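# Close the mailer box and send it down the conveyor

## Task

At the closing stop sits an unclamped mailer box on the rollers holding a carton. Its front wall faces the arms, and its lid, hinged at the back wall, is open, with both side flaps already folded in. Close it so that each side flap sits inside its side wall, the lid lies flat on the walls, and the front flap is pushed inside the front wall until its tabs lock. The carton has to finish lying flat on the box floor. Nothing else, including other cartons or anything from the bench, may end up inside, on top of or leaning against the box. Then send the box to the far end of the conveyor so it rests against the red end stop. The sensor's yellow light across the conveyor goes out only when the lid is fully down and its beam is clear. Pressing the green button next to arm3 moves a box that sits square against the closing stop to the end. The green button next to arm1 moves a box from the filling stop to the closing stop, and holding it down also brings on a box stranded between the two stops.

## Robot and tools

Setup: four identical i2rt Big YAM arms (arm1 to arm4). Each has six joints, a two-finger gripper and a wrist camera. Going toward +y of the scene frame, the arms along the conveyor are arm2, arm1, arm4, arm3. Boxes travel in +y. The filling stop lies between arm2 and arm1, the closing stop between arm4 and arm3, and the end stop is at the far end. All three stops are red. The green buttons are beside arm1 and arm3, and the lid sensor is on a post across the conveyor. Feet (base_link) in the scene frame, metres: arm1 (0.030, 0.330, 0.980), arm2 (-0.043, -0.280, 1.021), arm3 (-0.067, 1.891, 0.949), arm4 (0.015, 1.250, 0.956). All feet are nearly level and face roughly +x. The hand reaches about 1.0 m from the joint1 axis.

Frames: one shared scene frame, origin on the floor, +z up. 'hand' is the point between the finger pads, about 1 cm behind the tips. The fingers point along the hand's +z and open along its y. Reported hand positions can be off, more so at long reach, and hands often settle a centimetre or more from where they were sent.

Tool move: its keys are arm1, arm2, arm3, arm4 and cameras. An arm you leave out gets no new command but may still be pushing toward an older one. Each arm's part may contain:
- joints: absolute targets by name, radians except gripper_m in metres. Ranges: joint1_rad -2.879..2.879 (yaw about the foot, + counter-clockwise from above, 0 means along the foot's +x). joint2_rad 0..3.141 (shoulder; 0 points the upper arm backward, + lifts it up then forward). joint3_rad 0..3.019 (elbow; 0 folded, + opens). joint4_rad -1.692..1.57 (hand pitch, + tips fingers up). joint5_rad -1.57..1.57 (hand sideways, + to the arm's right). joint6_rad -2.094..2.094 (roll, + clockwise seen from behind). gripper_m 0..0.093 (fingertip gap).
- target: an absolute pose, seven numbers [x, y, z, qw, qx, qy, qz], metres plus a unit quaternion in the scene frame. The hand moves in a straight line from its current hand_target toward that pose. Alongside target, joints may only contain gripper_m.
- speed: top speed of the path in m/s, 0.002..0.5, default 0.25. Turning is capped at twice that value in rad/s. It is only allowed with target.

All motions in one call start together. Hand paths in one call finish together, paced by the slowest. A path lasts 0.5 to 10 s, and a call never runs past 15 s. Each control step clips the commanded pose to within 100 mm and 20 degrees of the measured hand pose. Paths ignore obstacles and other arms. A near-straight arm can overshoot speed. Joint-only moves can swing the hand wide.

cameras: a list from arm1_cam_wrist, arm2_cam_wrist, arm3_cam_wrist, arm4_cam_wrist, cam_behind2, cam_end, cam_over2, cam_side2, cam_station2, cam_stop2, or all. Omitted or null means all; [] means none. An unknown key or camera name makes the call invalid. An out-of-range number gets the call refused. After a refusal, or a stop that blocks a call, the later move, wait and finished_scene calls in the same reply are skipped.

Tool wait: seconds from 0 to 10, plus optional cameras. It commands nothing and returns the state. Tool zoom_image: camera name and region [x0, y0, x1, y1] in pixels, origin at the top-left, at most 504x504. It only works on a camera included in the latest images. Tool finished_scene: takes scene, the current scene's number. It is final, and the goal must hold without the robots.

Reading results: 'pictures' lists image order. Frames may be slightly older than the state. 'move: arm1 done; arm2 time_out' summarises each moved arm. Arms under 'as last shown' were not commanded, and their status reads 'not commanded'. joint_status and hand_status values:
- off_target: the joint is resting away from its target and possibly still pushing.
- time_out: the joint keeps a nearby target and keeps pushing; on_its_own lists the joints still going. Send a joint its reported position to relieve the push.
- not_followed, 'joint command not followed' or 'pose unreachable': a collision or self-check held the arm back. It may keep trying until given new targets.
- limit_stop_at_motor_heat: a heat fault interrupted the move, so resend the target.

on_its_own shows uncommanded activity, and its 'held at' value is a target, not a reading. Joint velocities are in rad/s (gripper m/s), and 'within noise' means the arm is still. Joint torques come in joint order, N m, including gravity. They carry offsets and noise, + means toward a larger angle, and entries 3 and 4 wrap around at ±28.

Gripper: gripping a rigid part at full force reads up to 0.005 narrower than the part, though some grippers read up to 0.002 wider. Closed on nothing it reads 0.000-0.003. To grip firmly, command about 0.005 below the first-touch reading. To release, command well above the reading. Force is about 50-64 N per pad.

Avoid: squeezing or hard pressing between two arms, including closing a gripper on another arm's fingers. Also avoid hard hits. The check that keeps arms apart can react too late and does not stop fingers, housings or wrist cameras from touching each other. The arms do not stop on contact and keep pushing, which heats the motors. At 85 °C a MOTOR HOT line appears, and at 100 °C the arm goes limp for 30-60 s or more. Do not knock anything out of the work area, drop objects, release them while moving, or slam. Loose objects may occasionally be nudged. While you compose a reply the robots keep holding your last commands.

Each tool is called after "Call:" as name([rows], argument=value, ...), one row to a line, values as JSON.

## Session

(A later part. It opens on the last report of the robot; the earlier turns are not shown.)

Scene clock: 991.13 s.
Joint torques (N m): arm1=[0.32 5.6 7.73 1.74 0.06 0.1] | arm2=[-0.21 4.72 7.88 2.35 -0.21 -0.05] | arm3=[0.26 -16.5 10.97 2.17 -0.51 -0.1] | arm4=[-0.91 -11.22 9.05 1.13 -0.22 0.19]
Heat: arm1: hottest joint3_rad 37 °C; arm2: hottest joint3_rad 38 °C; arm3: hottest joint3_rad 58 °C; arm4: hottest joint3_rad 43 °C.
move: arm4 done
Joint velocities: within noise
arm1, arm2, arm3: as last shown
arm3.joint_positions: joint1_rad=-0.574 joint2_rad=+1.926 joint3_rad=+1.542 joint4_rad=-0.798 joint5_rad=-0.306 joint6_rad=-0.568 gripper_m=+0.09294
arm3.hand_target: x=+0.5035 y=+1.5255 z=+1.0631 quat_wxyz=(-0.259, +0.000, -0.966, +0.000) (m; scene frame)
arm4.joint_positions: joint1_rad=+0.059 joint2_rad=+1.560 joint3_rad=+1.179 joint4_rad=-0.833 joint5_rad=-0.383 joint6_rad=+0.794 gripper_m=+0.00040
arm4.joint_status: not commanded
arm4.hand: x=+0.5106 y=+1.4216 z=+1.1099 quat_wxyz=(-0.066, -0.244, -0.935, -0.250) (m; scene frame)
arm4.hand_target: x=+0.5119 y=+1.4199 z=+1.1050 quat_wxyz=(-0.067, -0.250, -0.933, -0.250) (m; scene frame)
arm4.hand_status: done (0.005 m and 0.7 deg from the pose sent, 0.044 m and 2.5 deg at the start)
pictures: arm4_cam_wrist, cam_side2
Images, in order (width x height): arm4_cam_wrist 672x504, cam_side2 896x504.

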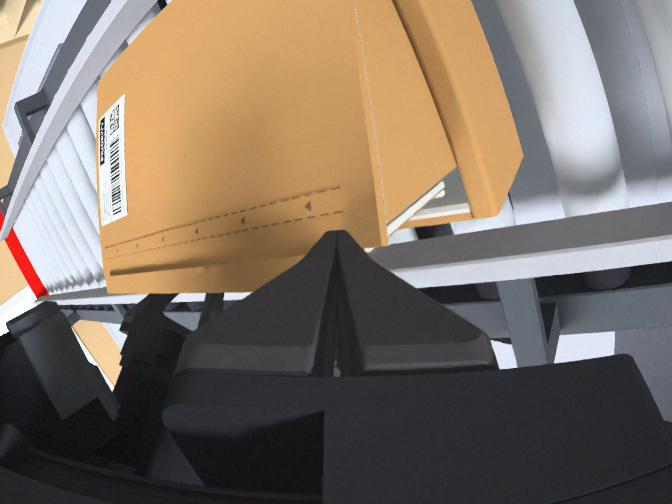

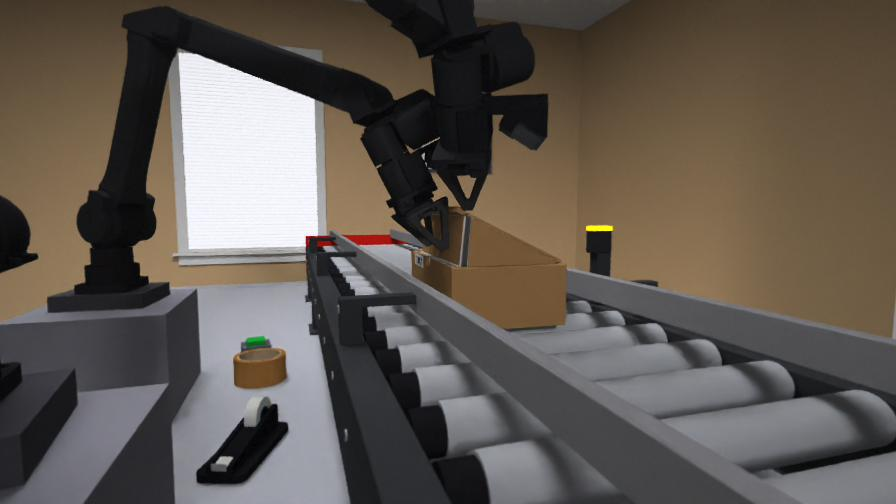

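Call:
move(arm4={"target": [0.512, 1.42, 1.045, 0.0670, 0.2500, 0.9330, 0.2500], "speed": 0.08}, arm3={"target": [0.499, 1.525, 1.063, 0.2588, 0, 0.9659, 0], "speed": 0.08}, cameras=["cam_side2", "cam_station2", "cam_over2", "arm4_cam_wrist", "arm3_cam_wrist"])

Call:
zoom_image(camera="cam_side2", region=[340, 120, 580, 340])

Call:
zoom_image(camera="cam_station2", region=[280, 200, 560, 380])

Scene clock: 1009.17 s.
Joint torques (N m): arm1=[0.32 5.48 7.79 1.76 0.03 0.1] | arm2=[-0.26 4.72 7.84 2.32 -0.21 -0.05] | arm3=[-0.21 -17.26 10 2.24 -0.57 -0.05] | arm4=[-0.91 -9.93 8.09 0.92 -0.22 0.19]
Heat: arm1: hottest joint3_rad 37 °C; arm2: hottest joint3_rad 38 °C; arm3: hottest joint3_rad 58 °C; arm4: hottest joint3_rad 43 °C.
move: arm3 off_target; arm4 off_target
Joint velocities: within noise
arm1, arm2: as last shown
arm3.joint_positions: joint1_rad=-0.574 joint2_rad=+1.926 joint3_rad=+1.542 joint4_rad=-0.798 joint5_rad=-0.307 joint6_rad=-0.577 gripper_m=+0.09294
arm3.joint_status: not commanded
arm3.hand: x=+0.4894 y=+1.5293 z=+1.0493 quat_wxyz=(-0.242, -0.007, -0.970, -0.009) (m; scene frame)
arm3.hand_target: x=+0.4987 y=+1.5253 z=+1.0631 quat_wxyz=(-0.259, +0.000, -0.966, +0.000) (m; scene frame)
arm3.hand_status: off_target (0.017 m and 2.4 deg from the pose sent, 0.017 m and 2.7 deg at the start)
arm4.joint_positions: joint1_rad=+0.059 joint2_rad=+1.610 joint3_rad=+1.096 joint4_rad=-0.667 joint5_rad=-0.383 joint6_rad=+0.795 gripper_m=+0.00040
arm4.joint_status: not commanded
arm4.hand: x=+0.5149 y=+1.4225 z=+1.0633 quat_wxyz=(-0.080, -0.241, -0.932, -0.257) (m; scene frame)
arm4.hand_target: x=+0.5115 y=+1.4199 z=+1.0454 quat_wxyz=(-0.067, -0.250, -0.933, -0.250) (m; scene frame)
arm4.hand_status: off_target (0.019 m and 2.0 deg from the pose sent, 0.065 m and 0.7 deg at the start)
pictures: arm3_cam_wrist, arm4_cam_wrist, cam_over2, cam_side2, cam_station2
Images, in order (width x height): arm3_cam_wrist 672x504, arm4_cam_wrist 672x504, cam_over2 896x504, cam_side2 896x504, cam_station2 896x504.

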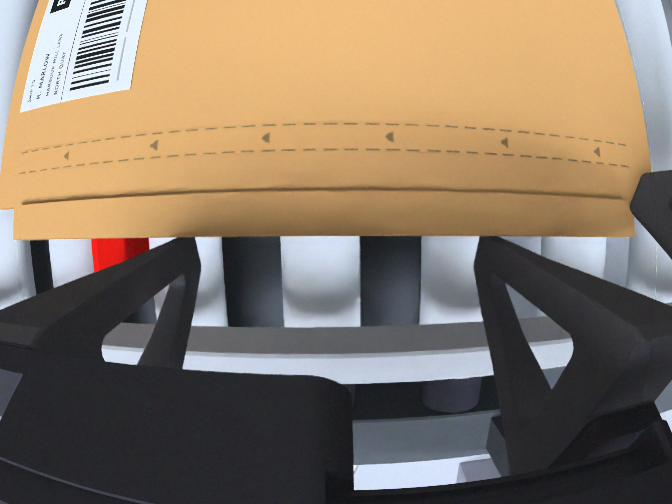

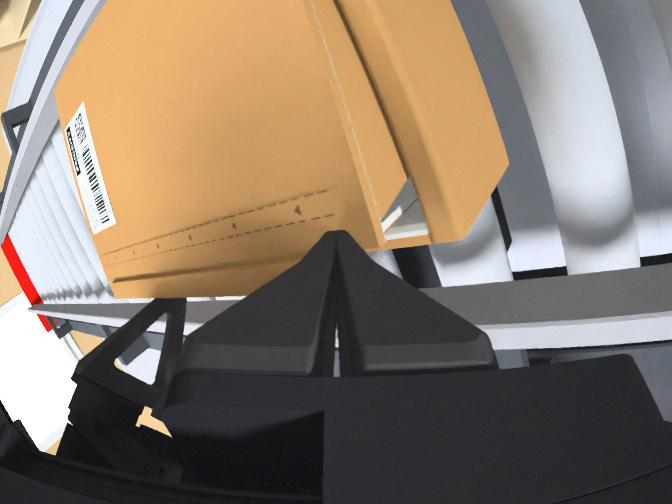

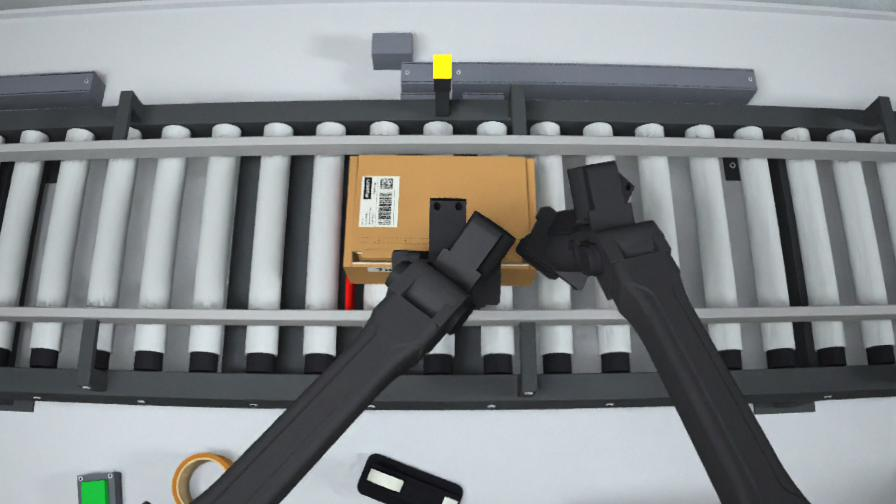

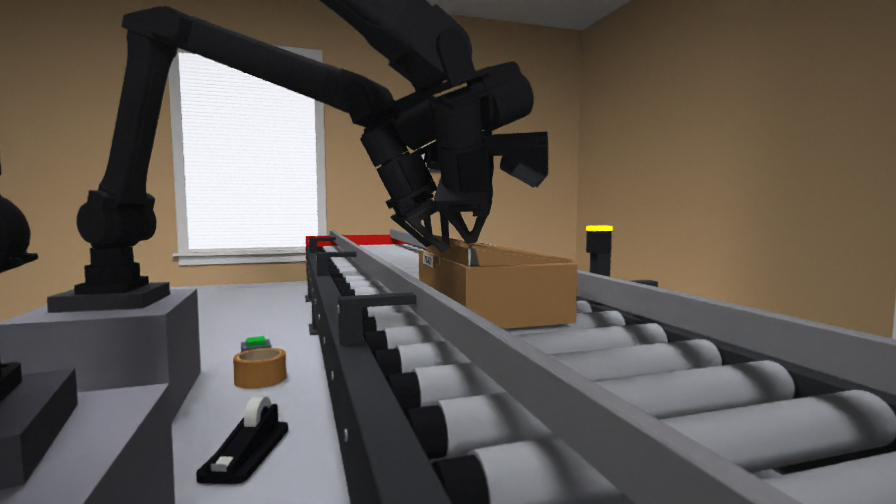

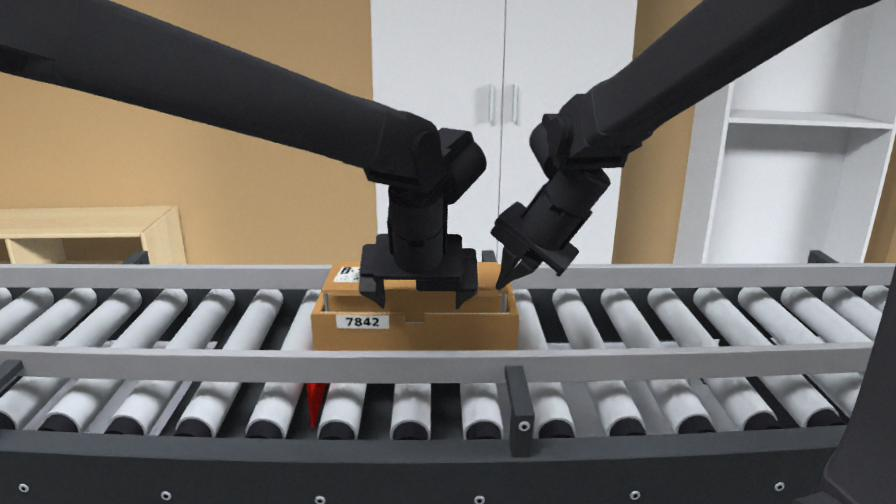

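Scaled by 2.100 from the camera's 896x504 image, which has a finer 1280x720 frame.

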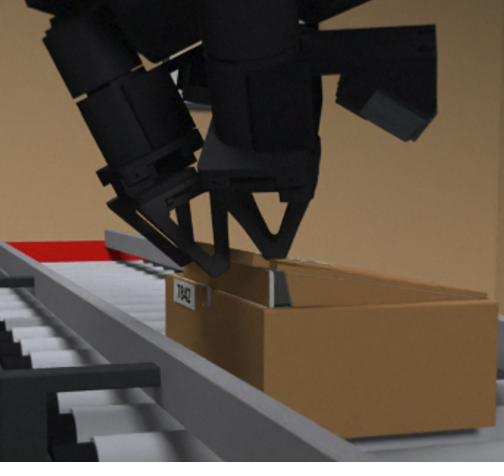

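Scaled by 1.800 from the camera's 896x504 image, which has a finer 1280x720 frame.

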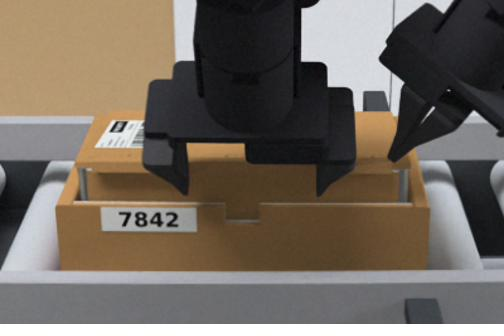

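Call:
move(arm3={"target": [0.455, 1.545, 1.14, 0.2588, 0, 0.9659, 0], "speed": 0.25}, cameras=["cam_side2"])

Call:
move(arm3={"target": [0.545, 1.625, 1.16, 0.067, -0.25, 0.933, -0.25], "speed": 0.25, "joints": {"gripper_m": 0.0}}, cameras=["cam_side2", "cam_over2", "arm3_cam_wrist", "cam_station2"])

Scene clock: 1044.63 s.
Joint torques (N m): arm1=[0.38 5.48 7.77 1.74 0.04 0.1] | arm2=[-0.32 4.72 7.9 2.32 -0.21 -0.05] | arm3=[-1.38 -13.8 9.39 1.39 -0.43 -0.08] | arm4=[-0.91 -10.4 8.24 0.87 -0.26 0.18]
Heat: arm1: hottest joint3_rad 37 °C; arm2: hottest joint3_rad 38 °C; arm3: hottest joint3_rad 56 °C; arm4: hottest joint3_rad 42 °C.
move: arm3 done
Joint velocities: within noise
arm1, arm2, arm4: as last shown
arm3.joint_positions: joint1_rad=-0.578 joint2_rad=+1.737 joint3_rad=+1.515 joint4_rad=-0.913 joint5_rad=-0.319 joint6_rad=-0.594 gripper_m=+0.09294
arm3.joint_status: not commanded
arm3.hand: x=+0.4596 y=+1.5517 z=+1.1447 quat_wxyz=(-0.264, +0.004, -0.965, +0.003) (m; scene frame)
arm3.hand_target: x=+0.4550 y=+1.5451 z=+1.1402 quat_wxyz=(-0.259, +0.000, -0.966, +0.000) (m; scene frame)
arm3.hand_status: done (0.009 m and 0.8 deg from the pose sent, 0.098 m and 2.4 deg at the start)
arm4.joint_positions: joint1_rad=+0.059 joint2_rad=+1.616 joint3_rad=+1.094 joint4_rad=-0.666 joint5_rad=-0.382 joint6_rad=+0.795 gripper_m=+0.00040
arm4.hand: x=+0.5142 y=+1.4222 z=+1.0593 quat_wxyz=(-0.077, -0.242, -0.933, -0.255) (m; scene frame)
pictures: cam_side2
Images, in order (width x height): cam_side2 896x504.

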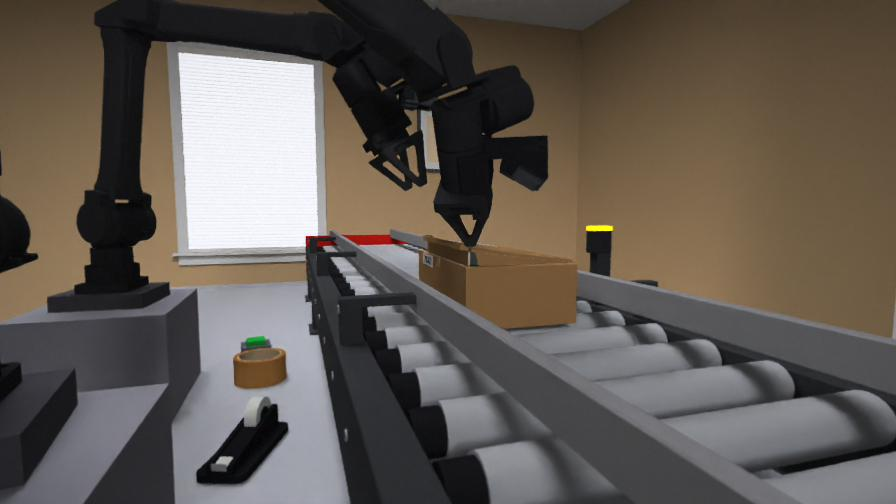

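Scene clock: 1047.10 s.
Joint torques (N m): arm1=[0.15 5.6 7.73 1.66 0.04 0.11] | arm2=[-0.32 4.72 7.86 2.32 -0.2 -0.05] | arm3=[0.44 -13.68 12.96 1.35 0.3 -0.04] | arm4=[-0.91 -10.4 8.24 0.87 -0.25 0.19]
Heat: arm1: hottest joint3_rad 37 °C; arm2: hottest joint3_rad 38 °C; arm3: hottest joint3_rad 55 °C; arm4: hottest joint3_rad 42 °C.
move: arm3 off_target
Joint velocities: within noise
arm1, arm2, arm4: as last shown
arm3.joint_positions: joint1_rad=-0.253 joint2_rad=+1.823 joint3_rad=+1.667 joint4_rad=-1.024 joint5_rad=+0.325 joint6_rad=-0.911 gripper_m=+0.00063
arm3.joint_status: all done
arm3.hand: x=+0.5291 y=+1.6266 z=+1.1524 quat_wxyz=(-0.062, +0.245, -0.936, +0.244) (m; scene frame)
arm3.hand_target: x=+0.5443 y=+1.6253 z=+1.1599 quat_wxyz=(-0.067, +0.250, -0.933, +0.250) (m; scene frame)
arm3.hand_status: off_target (0.018 m and 1.1 deg from the pose sent, 0.114 m and 46.3 deg at the start)
pictures: arm3_cam_wrist, cam_over2, cam_side2, cam_station2
Images, in order (width x height): arm3_cam_wrist 672x504, cam_over2 896x504, cam_side2 896x504, cam_station2 896x504.

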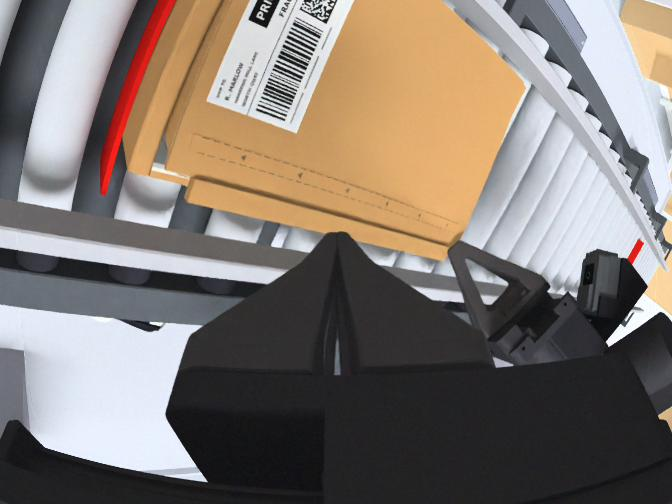

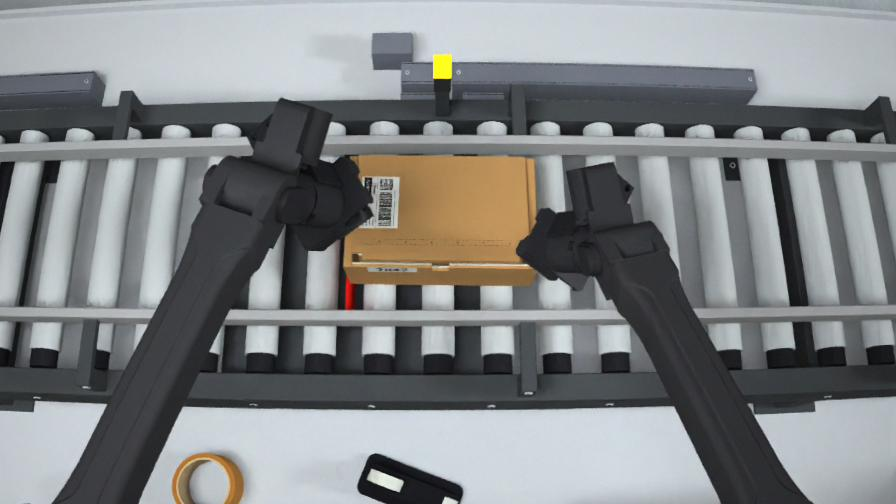

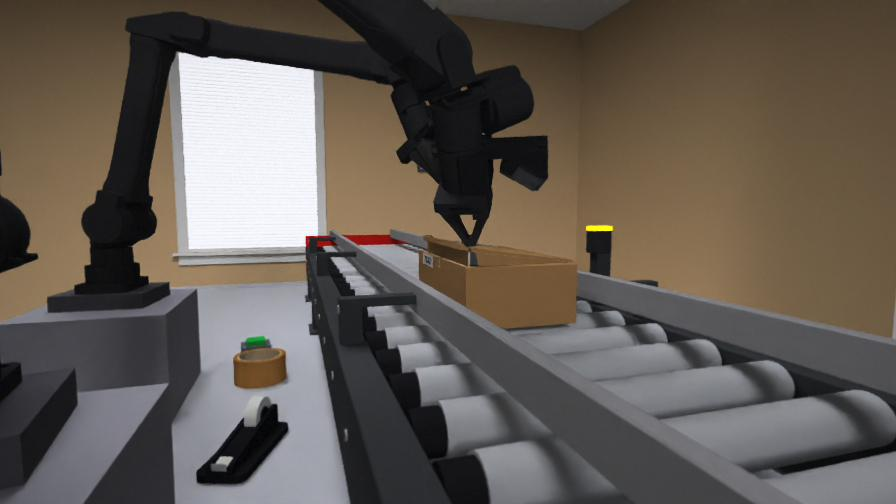

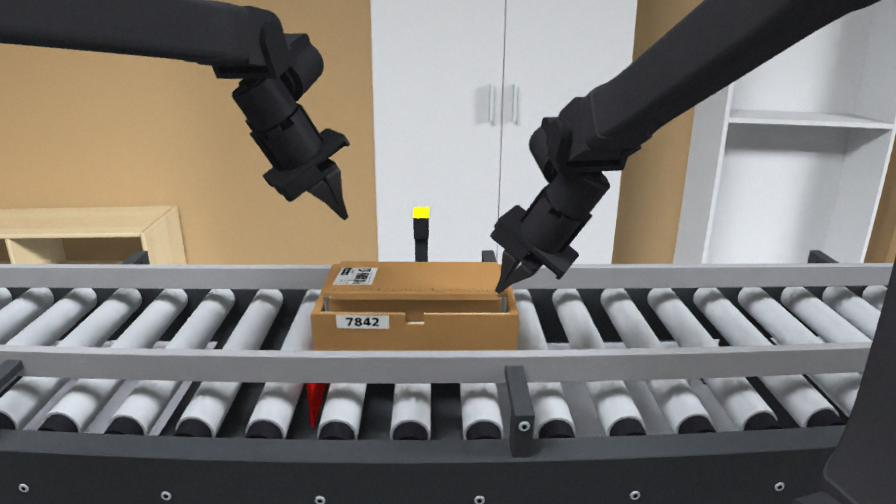

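Call:
zoom_image(camera="cam_over2", region=[320, 130, 580, 320])

Call:
zoom_image(camera="cam_station2", region=[280, 200, 560, 380])

Call:
zoom_image(camera="arm3_cam_wrist", region=[90, 40, 490, 300])

Scaled by 1.938 from the camera's 896x504 image, which has a finer 1280x720 frame.

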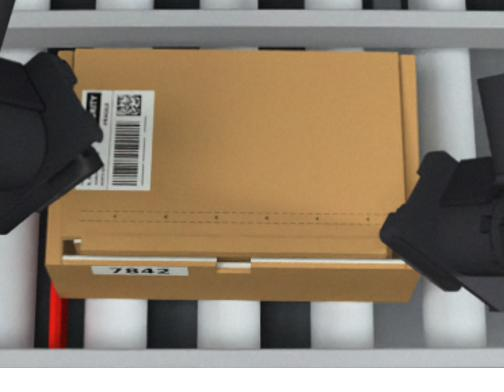

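Scaled by 1.800 from the camera's 896x504 image, which has a finer 1280x720 frame.

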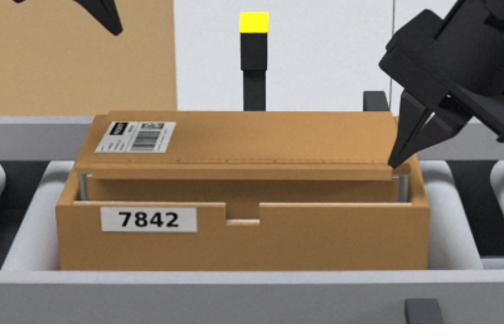

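Scaled by 1.260 from the camera's 672x504 image, which has a finer 960x720 frame.

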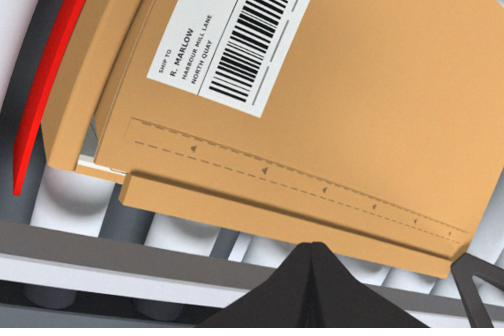

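Call:
move(arm3={"target": [0.538, 1.625, 1.065, 0.067, -0.25, 0.933, -0.25], "speed": 0.2}, cameras=["cam_side2"])

Call:
move(arm3={"target": [0.535, 1.625, 1.01, 0.067, -0.25, 0.933, -0.25], "speed": 0.08}, arm4={"target": [0.520, 1.42, 1.01, 0.0670, 0.2500, 0.9330, 0.2500], "speed": 0.08}, cameras=["cam_side2", "cam_over2", "cam_station2", "arm3_cam_wrist", "cam_stop2"])

Call:
zoom_image(camera="cam_station2", region=[280, 200, 560, 380])

Call:
zoom_image(camera="cam_side2", region=[380, 160, 620, 340])

Scene clock: 1079.73 s.
Joint torques (N m): arm1=[0.21 5.83 7.68 1.77 0.02 0.1] | arm2=[-0.26 4.78 7.87 2.32 -0.21 -0.05] | arm3=[-0.15 -15.33 9.5 2.29 0.23 -0.02] | arm4=[-0.91 -10.4 8.23 0.88 -0.25 0.18]
Heat: arm1: hottest joint3_rad 37 °C; arm2: hottest joint3_rad 38 °C; arm3: hottest joint3_rad 55 °C; arm4: hottest joint3_rad 40 °C.
move: arm3 done
Joint velocities: within noise
arm1, arm2, arm4: as last shown
arm3.joint_positions: joint1_rad=-0.253 joint2_rad=+1.884 joint3_rad=+1.523 joint4_rad=-0.815 joint5_rad=+0.325 joint6_rad=-0.914 gripper_m=+0.00063
arm3.joint_status: not commanded
arm3.hand: x=+0.5307 y=+1.6254 z=+1.0663 quat_wxyz=(-0.063, +0.246, -0.936, +0.245) (m; scene frame)
arm3.hand_target: x=+0.5379 y=+1.6250 z=+1.0652 quat_wxyz=(-0.067, +0.250, -0.933, +0.250) (m; scene frame)
arm3.hand_status: done (0.007 m and 0.9 deg from the pose sent, 0.088 m and 1.1 deg at the start)
pictures: cam_side2
Images, in order (width x height): cam_side2 896x504.

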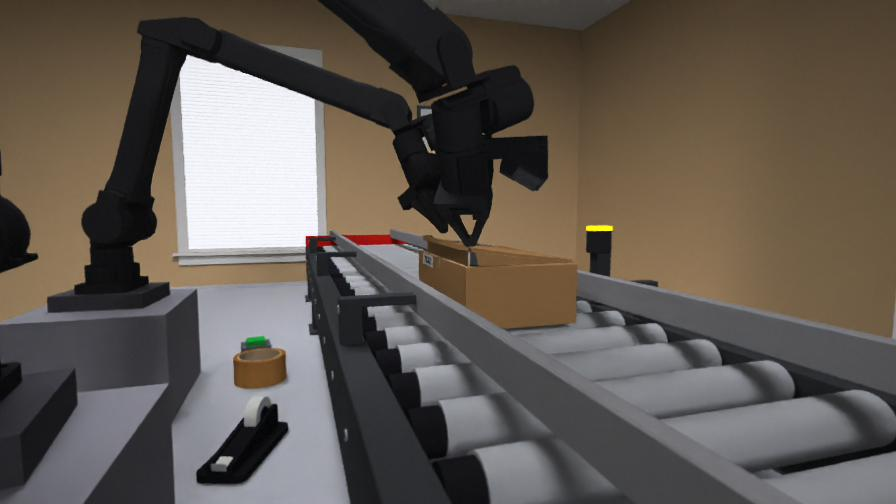

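Scene clock: 1081.03 s.
Joint torques (N m): arm1=[0.32 5.66 7.76 1.7 0.02 0.09] | arm2=[-0.21 4.66 7.88 2.3 -0.21 -0.04] | arm3=[-0.21 -13.39 7.9 2.29 0.15 -0.03] | arm4=[-1.03 -9.29 7.95 1.02 -0.14 0.15]
Heat: arm1: hottest joint3_rad 37 °C; arm2: hottest joint3_rad 38 °C; arm3: hottest joint3_rad 55 °C; arm4: hottest joint3_rad 40 °C.
move: arm3 off_target; arm4 off_target
Joint velocities: within noise
arm1.joint_positions: joint1_rad=+0.141 joint2_rad=+0.424 joint3_rad=+1.369 joint4_rad=-1.152 joint5_rad=+0.141 joint6_rad=-0.395 gripper_m=+0.09396
arm1.joint_status: not commanded
arm1.hand: x=+0.1935 y=+0.3358 z=+1.5886 quat_wxyz=(-0.626, +0.190, -0.749, +0.104) (m; scene frame)
arm1.hand_target: x=+0.1892 y=+0.3347 z=+1.5990 quat_wxyz=(-0.636, +0.187, -0.742, +0.104) (m; scene frame)
arm1.hand_status: not commanded
arm2.joint_positions: joint1_rad=+0.016 joint2_rad=+0.445 joint3_rad=+1.415 joint4_rad=-1.206 joint5_rad=-0.131 joint6_rad=-0.177 gripper_m=+0.09396
arm2.joint_status: not commanded
arm2.hand: x=+0.1259 y=-0.2820 z=+1.6325 quat_wxyz=(-0.616, +0.065, -0.785, +0.032) (m; scene frame)
arm2.hand_target: x=+0.1212 y=-0.2816 z=+1.6411 quat_wxyz=(-0.624, +0.065, -0.778, +0.034) (m; scene frame)
arm2.hand_status: not commanded
arm3.joint_positions: joint1_rad=-0.252 joint2_rad=+1.909 joint3_rad=+1.461 joint4_rad=-0.685 joint5_rad=+0.327 joint6_rad=-0.915 gripper_m=+0.00063
arm3.joint_status: not commanded
arm3.hand: x=+0.5356 y=+1.6238 z=+1.0354 quat_wxyz=(-0.080, +0.243, -0.932, +0.258) (m; scene frame)
arm3.hand_target: x=+0.5341 y=+1.6253 z=+1.0105 quat_wxyz=(-0.067, +0.250, -0.933, +0.250) (m; scene frame)
arm3.hand_status: off_target (0.025 m and 1.9 deg from the pose sent, 0.056 m and 0.9 deg at the start)
arm4.joint_positions: joint1_rad=+0.057 joint2_rad=+1.664 joint3_rad=+1.076 joint4_rad=-0.582 joint5_rad=-0.386 joint6_rad=+0.795 gripper_m=+0.00040
arm4.joint_status: not commanded
arm4.hand: x=+0.5230 y=+1.4238 z=+1.0356 quat_wxyz=(-0.085, -0.240, -0.931, -0.261) (m; scene frame)
arm4.hand_target: x=+0.5189 y=+1.4198 z=+1.0108 quat_wxyz=(-0.067, -0.250, -0.933, -0.250) (m; scene frame)
arm4.hand_status: off_target (0.026 m and 2.7 deg from the pose sent, 0.050 m and 1.6 deg at the start)
pictures: arm3_cam_wrist, cam_over2, cam_side2, cam_station2, cam_stop2
Images, in order (width x height): arm3_cam_wrist 672x504, cam_over2 896x504, cam_side2 896x504, cam_station2 896x504, cam_stop2 896x504.

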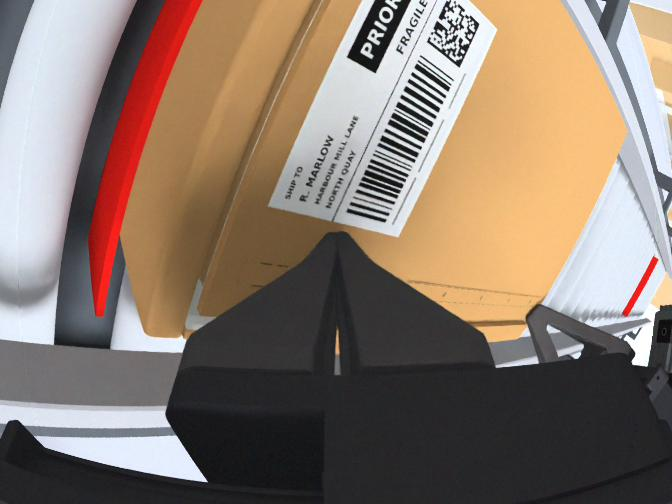

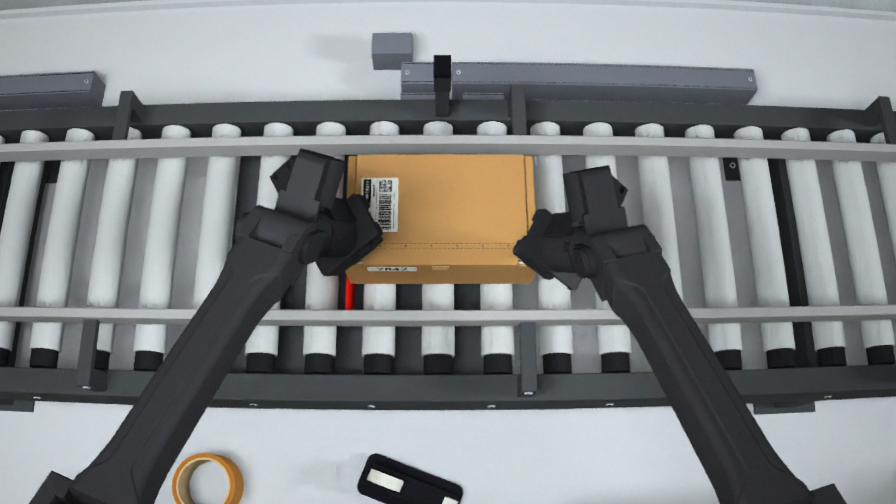

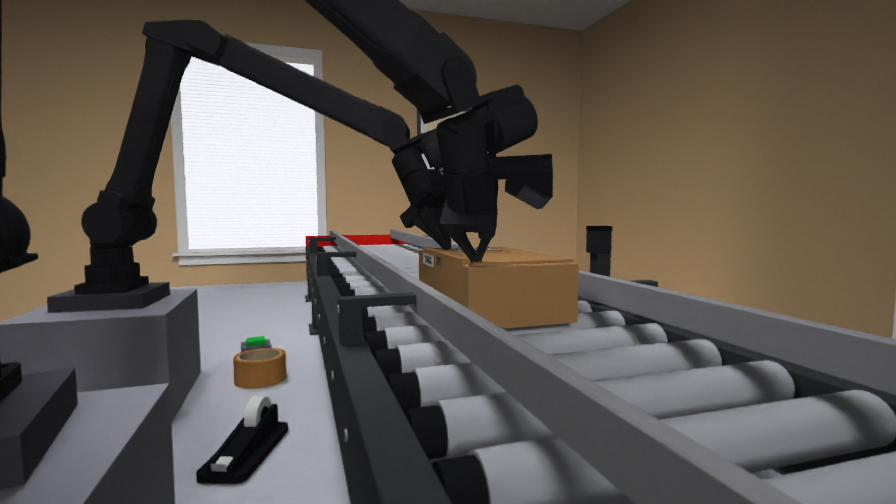

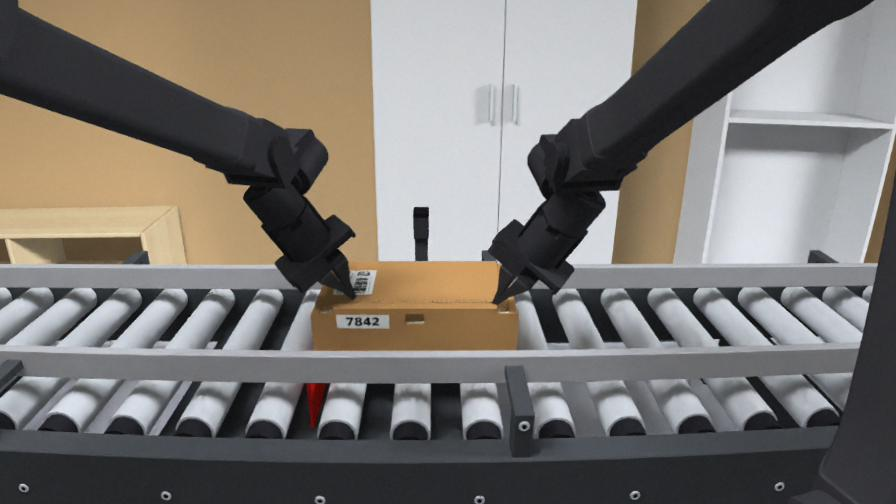

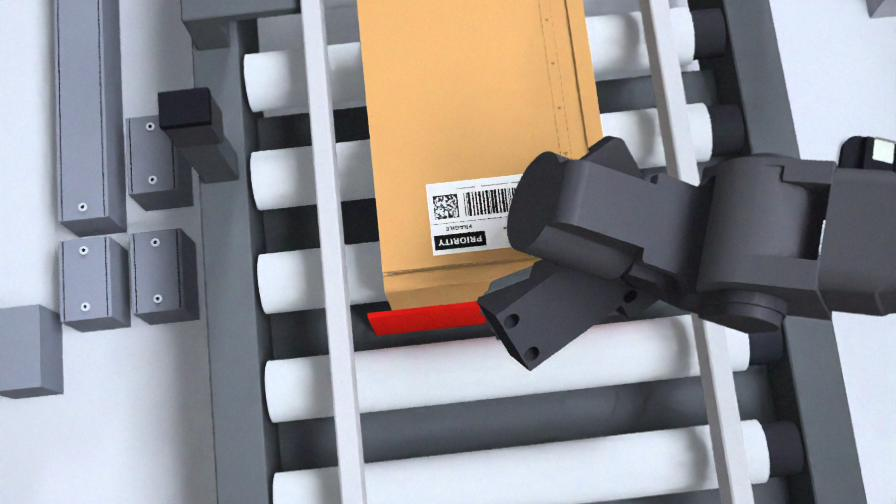

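Scaled by 1.800 from the camera's 896x504 image, which has a finer 1280x720 frame.

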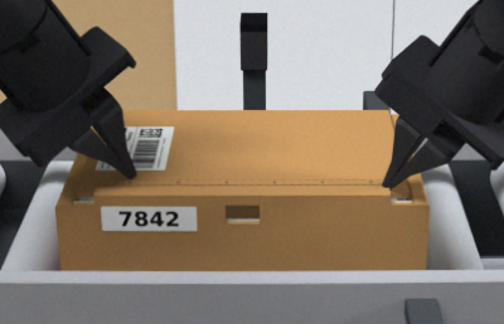

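Scaled by 2.100 from the camera's 896x504 image, which has a finer 1280x720 frame.

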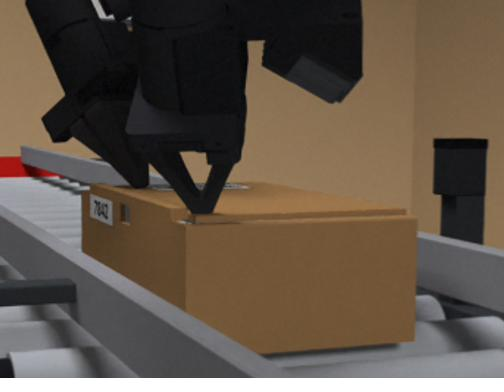

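Call:
move(arm3={"target": [0.533, 1.620, 0.99, 0.067, -0.25, 0.933, -0.25], "speed": 0.06}, arm4={"target": [0.520, 1.43, 0.99, 0.0670, 0.2500, 0.9330, 0.2500], "speed": 0.06}, cameras=["cam_side2", "cam_over2", "cam_station2", "cam_behind2"])

Call:
zoom_image(camera="cam_side2", region=[380, 160, 620, 340])

Call:
zoom_image(camera="cam_station2", region=[280, 200, 560, 380])

Scene clock: 1092.30 s.
Joint torques (N m): arm1=[0.15 5.71 7.72 1.83 0.04 0.1] | arm2=[-0.26 4.72 7.87 2.32 -0.21 -0.05] | arm3=[-0.85 -11.69 7.27 2.17 0 -0.01] | arm4=[0.38 -8.06 6.41 0.91 0.18 0.18]
Heat: arm1: hottest joint3_rad 37 °C; arm2: hottest joint3_rad 38 °C; arm3: hottest joint3_rad 54 °C; arm4: hottest joint3_rad 40 °C.
move: arm3 off_target; arm4 off_target
Joint velocities: within noise
arm1, arm2: as last shown
arm3.joint_positions: joint1_rad=-0.252 joint2_rad=+1.909 joint3_rad=+1.446 joint4_rad=-0.633 joint5_rad=+0.327 joint6_rad=-0.923 gripper_m=+0.00063
arm3.joint_status: not commanded
arm3.hand: x=+0.5405 y=+1.6220 z=+1.0340 quat_wxyz=(-0.094, +0.243, -0.928, +0.268) (m; scene frame)
arm3.hand_target: x=+0.5309 y=+1.6209 z=+0.9916 quat_wxyz=(-0.067, +0.250, -0.933, +0.250) (m; scene frame)
arm3.hand_status: off_target (0.045 m and 3.8 deg from the pose sent, 0.046 m and 1.9 deg at the start)
arm4.joint_positions: joint1_rad=+0.058 joint2_rad=+1.677 joint3_rad=+1.076 joint4_rad=-0.523 joint5_rad=-0.386 joint6_rad=+0.811 gripper_m=+0.00040
arm4.joint_status: not commanded
arm4.hand: x=+0.5343 y=+1.4266 z=+1.0343 quat_wxyz=(-0.102, -0.241, -0.926, -0.272) (m; scene frame)
arm4.hand_target: x=+0.5175 y=+1.4289 z=+0.9924 quat_wxyz=(-0.067, -0.250, -0.933, -0.250) (m; scene frame)
arm4.hand_status: off_target (0.047 m and 4.9 deg from the pose sent, 0.046 m and 2.7 deg at the start)
pictures: cam_behind2, cam_over2, cam_side2, cam_station2
Images, in order (width x height): cam_behind2 896x504, cam_over2 896x504, cam_side2 896x504, cam_station2 896x504.

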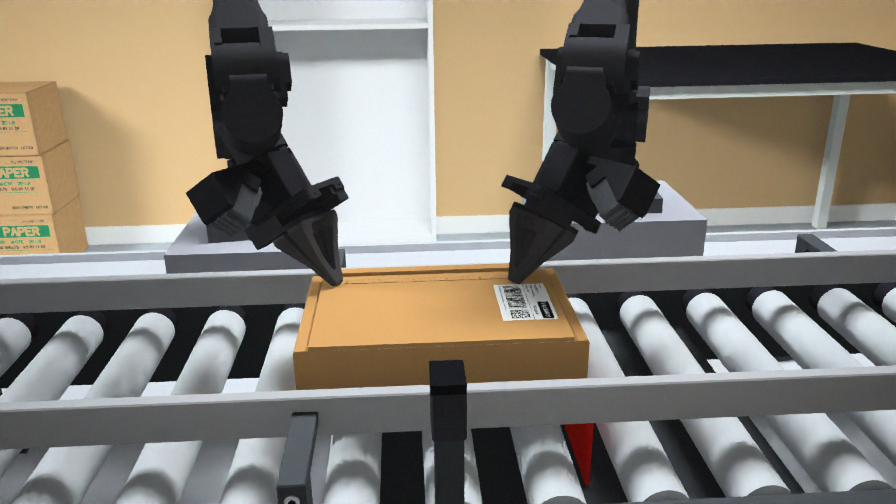

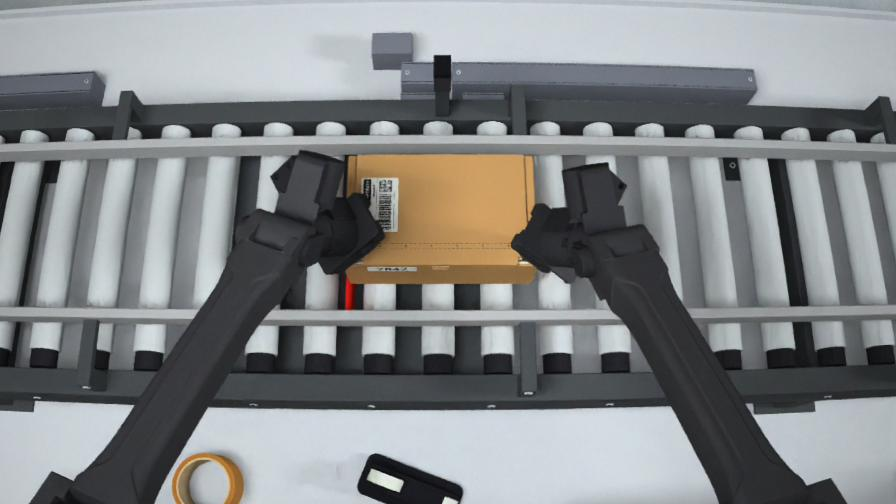

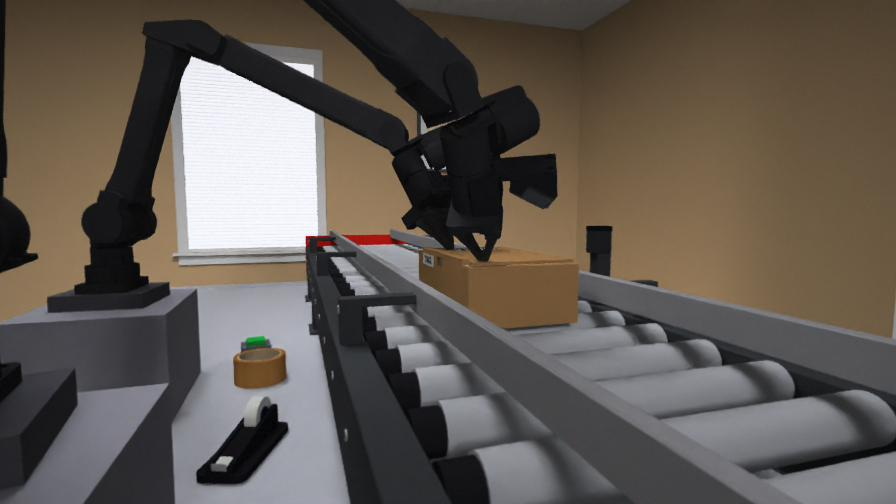

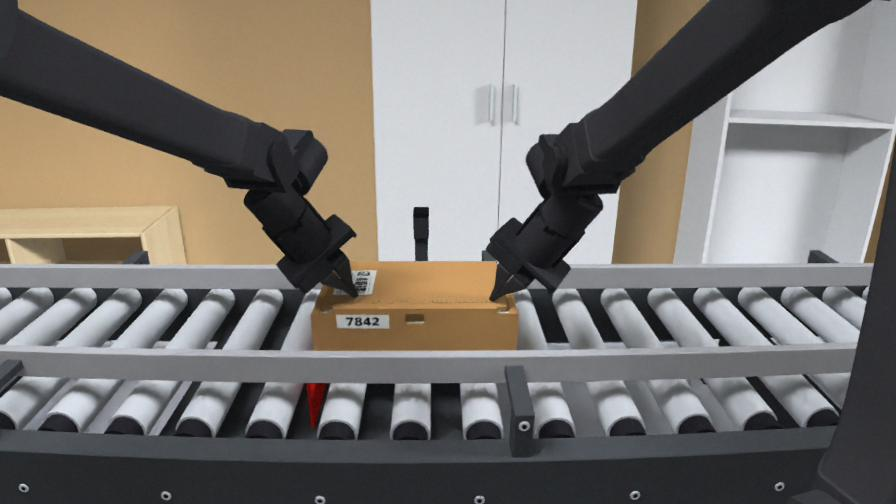

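Scaled by 2.100 from the camera's 896x504 image, which has a finer 1280x720 frame.

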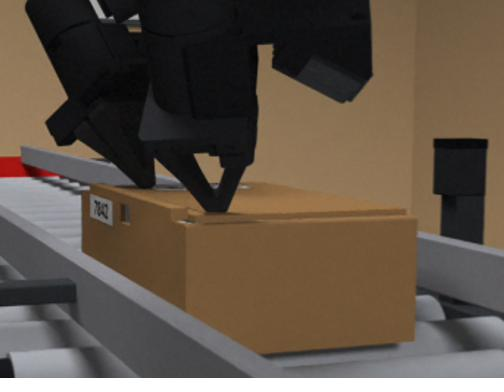

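Scaled by 1.800 from the camera's 896x504 image, which has a finer 1280x720 frame.

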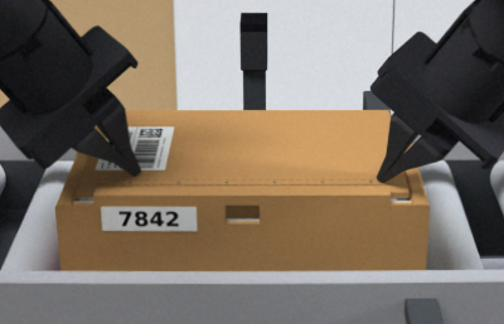

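Call:
move(arm3={"target": [0.541, 1.625, 1.15, 0.067, -0.25, 0.933, -0.25], "speed": 0.1}, arm4={"target": [0.534, 1.42, 1.15, 0.067, 0.25, 0.933, 0.25], "speed": 0.1}, cameras=["cam_over2", "cam_station2", "cam_side2", "cam_stop2", "cam_end"])

Scene clock: 1144.57 s.
Joint torques (N m): arm1=[0.03 5.77 7.68 1.81 0.04 0.1] | arm2=[-0.32 4.66 7.86 2.33 -0.21 -0.05] | arm3=[-0.03 -17.08 12.59 1.24 0.17 0.07] | arm4=[-1.49 -12.92 14.76 0.18 -0.4 0.02]
Heat: arm1: hottest joint3_rad 37 °C; arm2: hottest joint3_rad 38 °C; arm3: hottest joint3_rad 51 °C; arm4: hottest joint3_rad 39 °C.
move: arm3 off_target; arm4 off_target
Joint velocities: within noise
arm1, arm2: as last shown
arm3.joint_positions: joint1_rad=-0.252 joint2_rad=+1.854 joint3_rad=+1.632 joint4_rad=-0.995 joint5_rad=+0.327 joint6_rad=-0.924 gripper_m=+0.00062
arm3.joint_status: not commanded
arm3.hand: x=+0.5270 y=+1.6273 z=+1.1186 quat_wxyz=(-0.045, +0.255, -0.937, +0.235) (m; scene frame)
arm3.hand_target: x=+0.5396 y=+1.6254 z=+1.1500 quat_wxyz=(-0.067, +0.250, -0.933, +0.250) (m; scene frame)
arm3.hand_status: off_target (0.034 m and 3.2 deg from the pose sent, 0.116 m and 3.8 deg at the start)
arm4.joint_positions: joint1_rad=+0.058 joint2_rad=+1.589 joint3_rad=+1.255 joint4_rad=-0.940 joint5_rad=-0.381 joint6_rad=+0.805 gripper_m=+0.00040
arm4.joint_status: not commanded
arm4.hand: x=+0.5147 y=+1.4215 z=+1.1203 quat_wxyz=(-0.040, -0.256, -0.936, -0.236) (m; scene frame)
arm4.hand_target: x=+0.5324 y=+1.4196 z=+1.1501 quat_wxyz=(-0.067, -0.250, -0.933, -0.250) (m; scene frame)
arm4.hand_status: off_target (0.035 m and 3.6 deg from the pose sent, 0.116 m and 4.9 deg at the start)
pictures: cam_end, cam_over2, cam_side2, cam_station2, cam_stop2
Images, in order (width x height): cam_end 896x504, cam_over2 896x504, cam_side2 896x504, cam_station2 896x504, cam_stop2 896x504.

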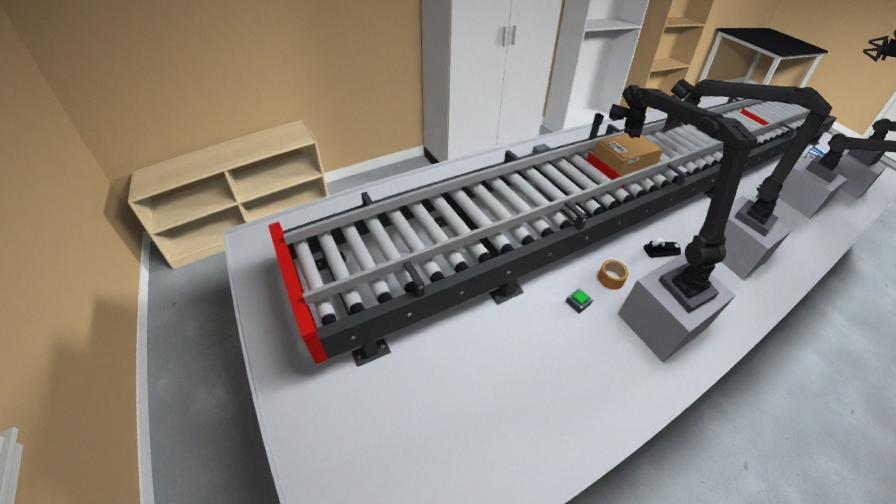

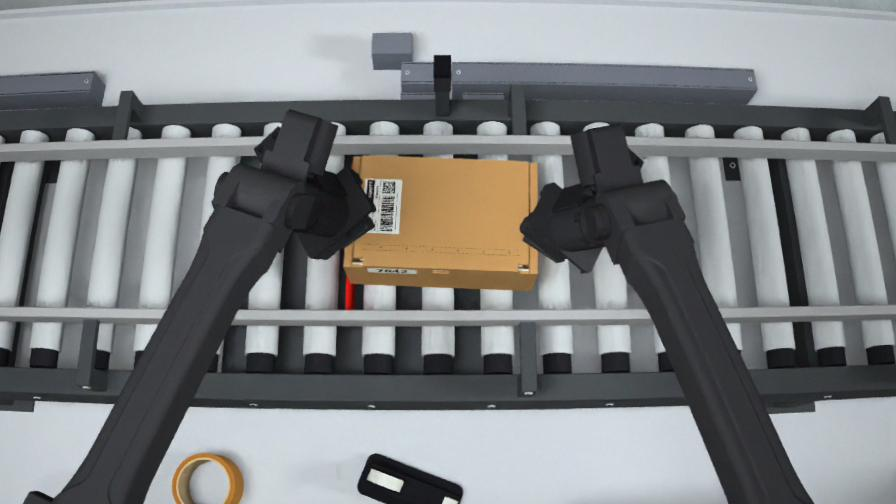

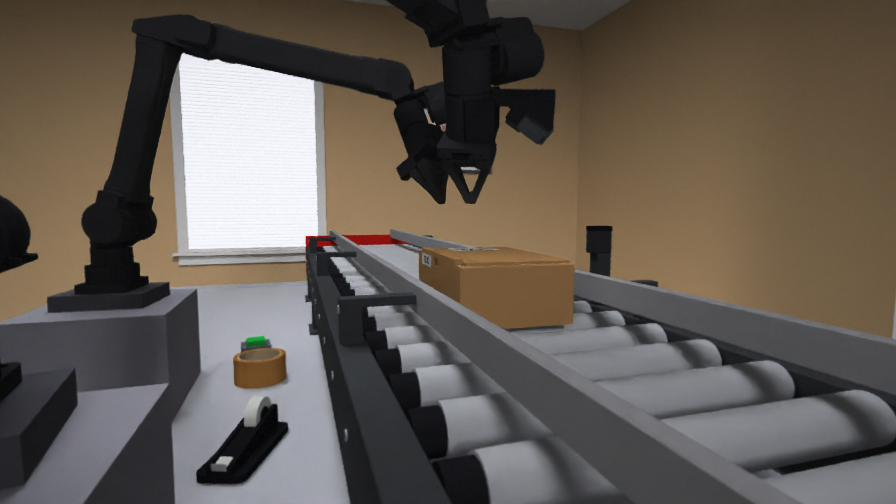

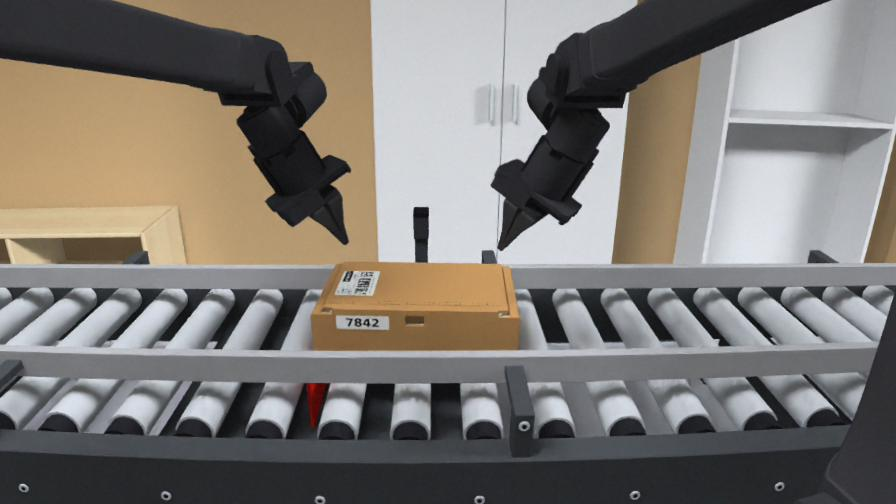

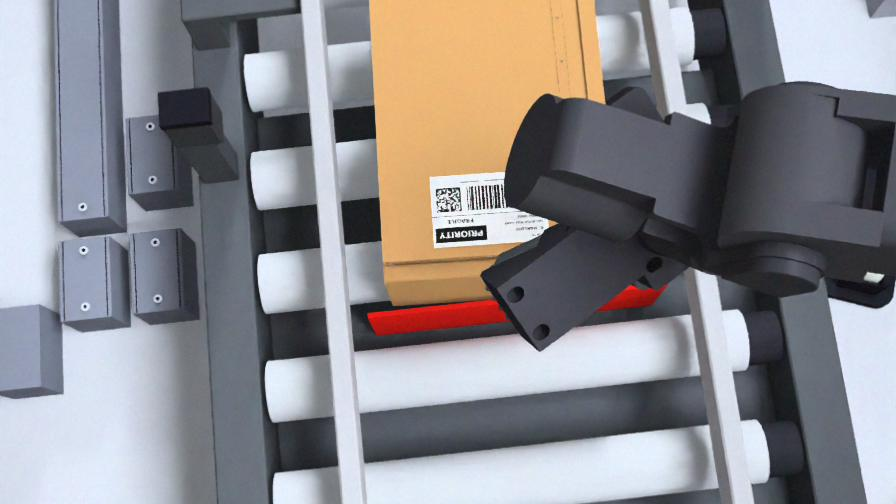

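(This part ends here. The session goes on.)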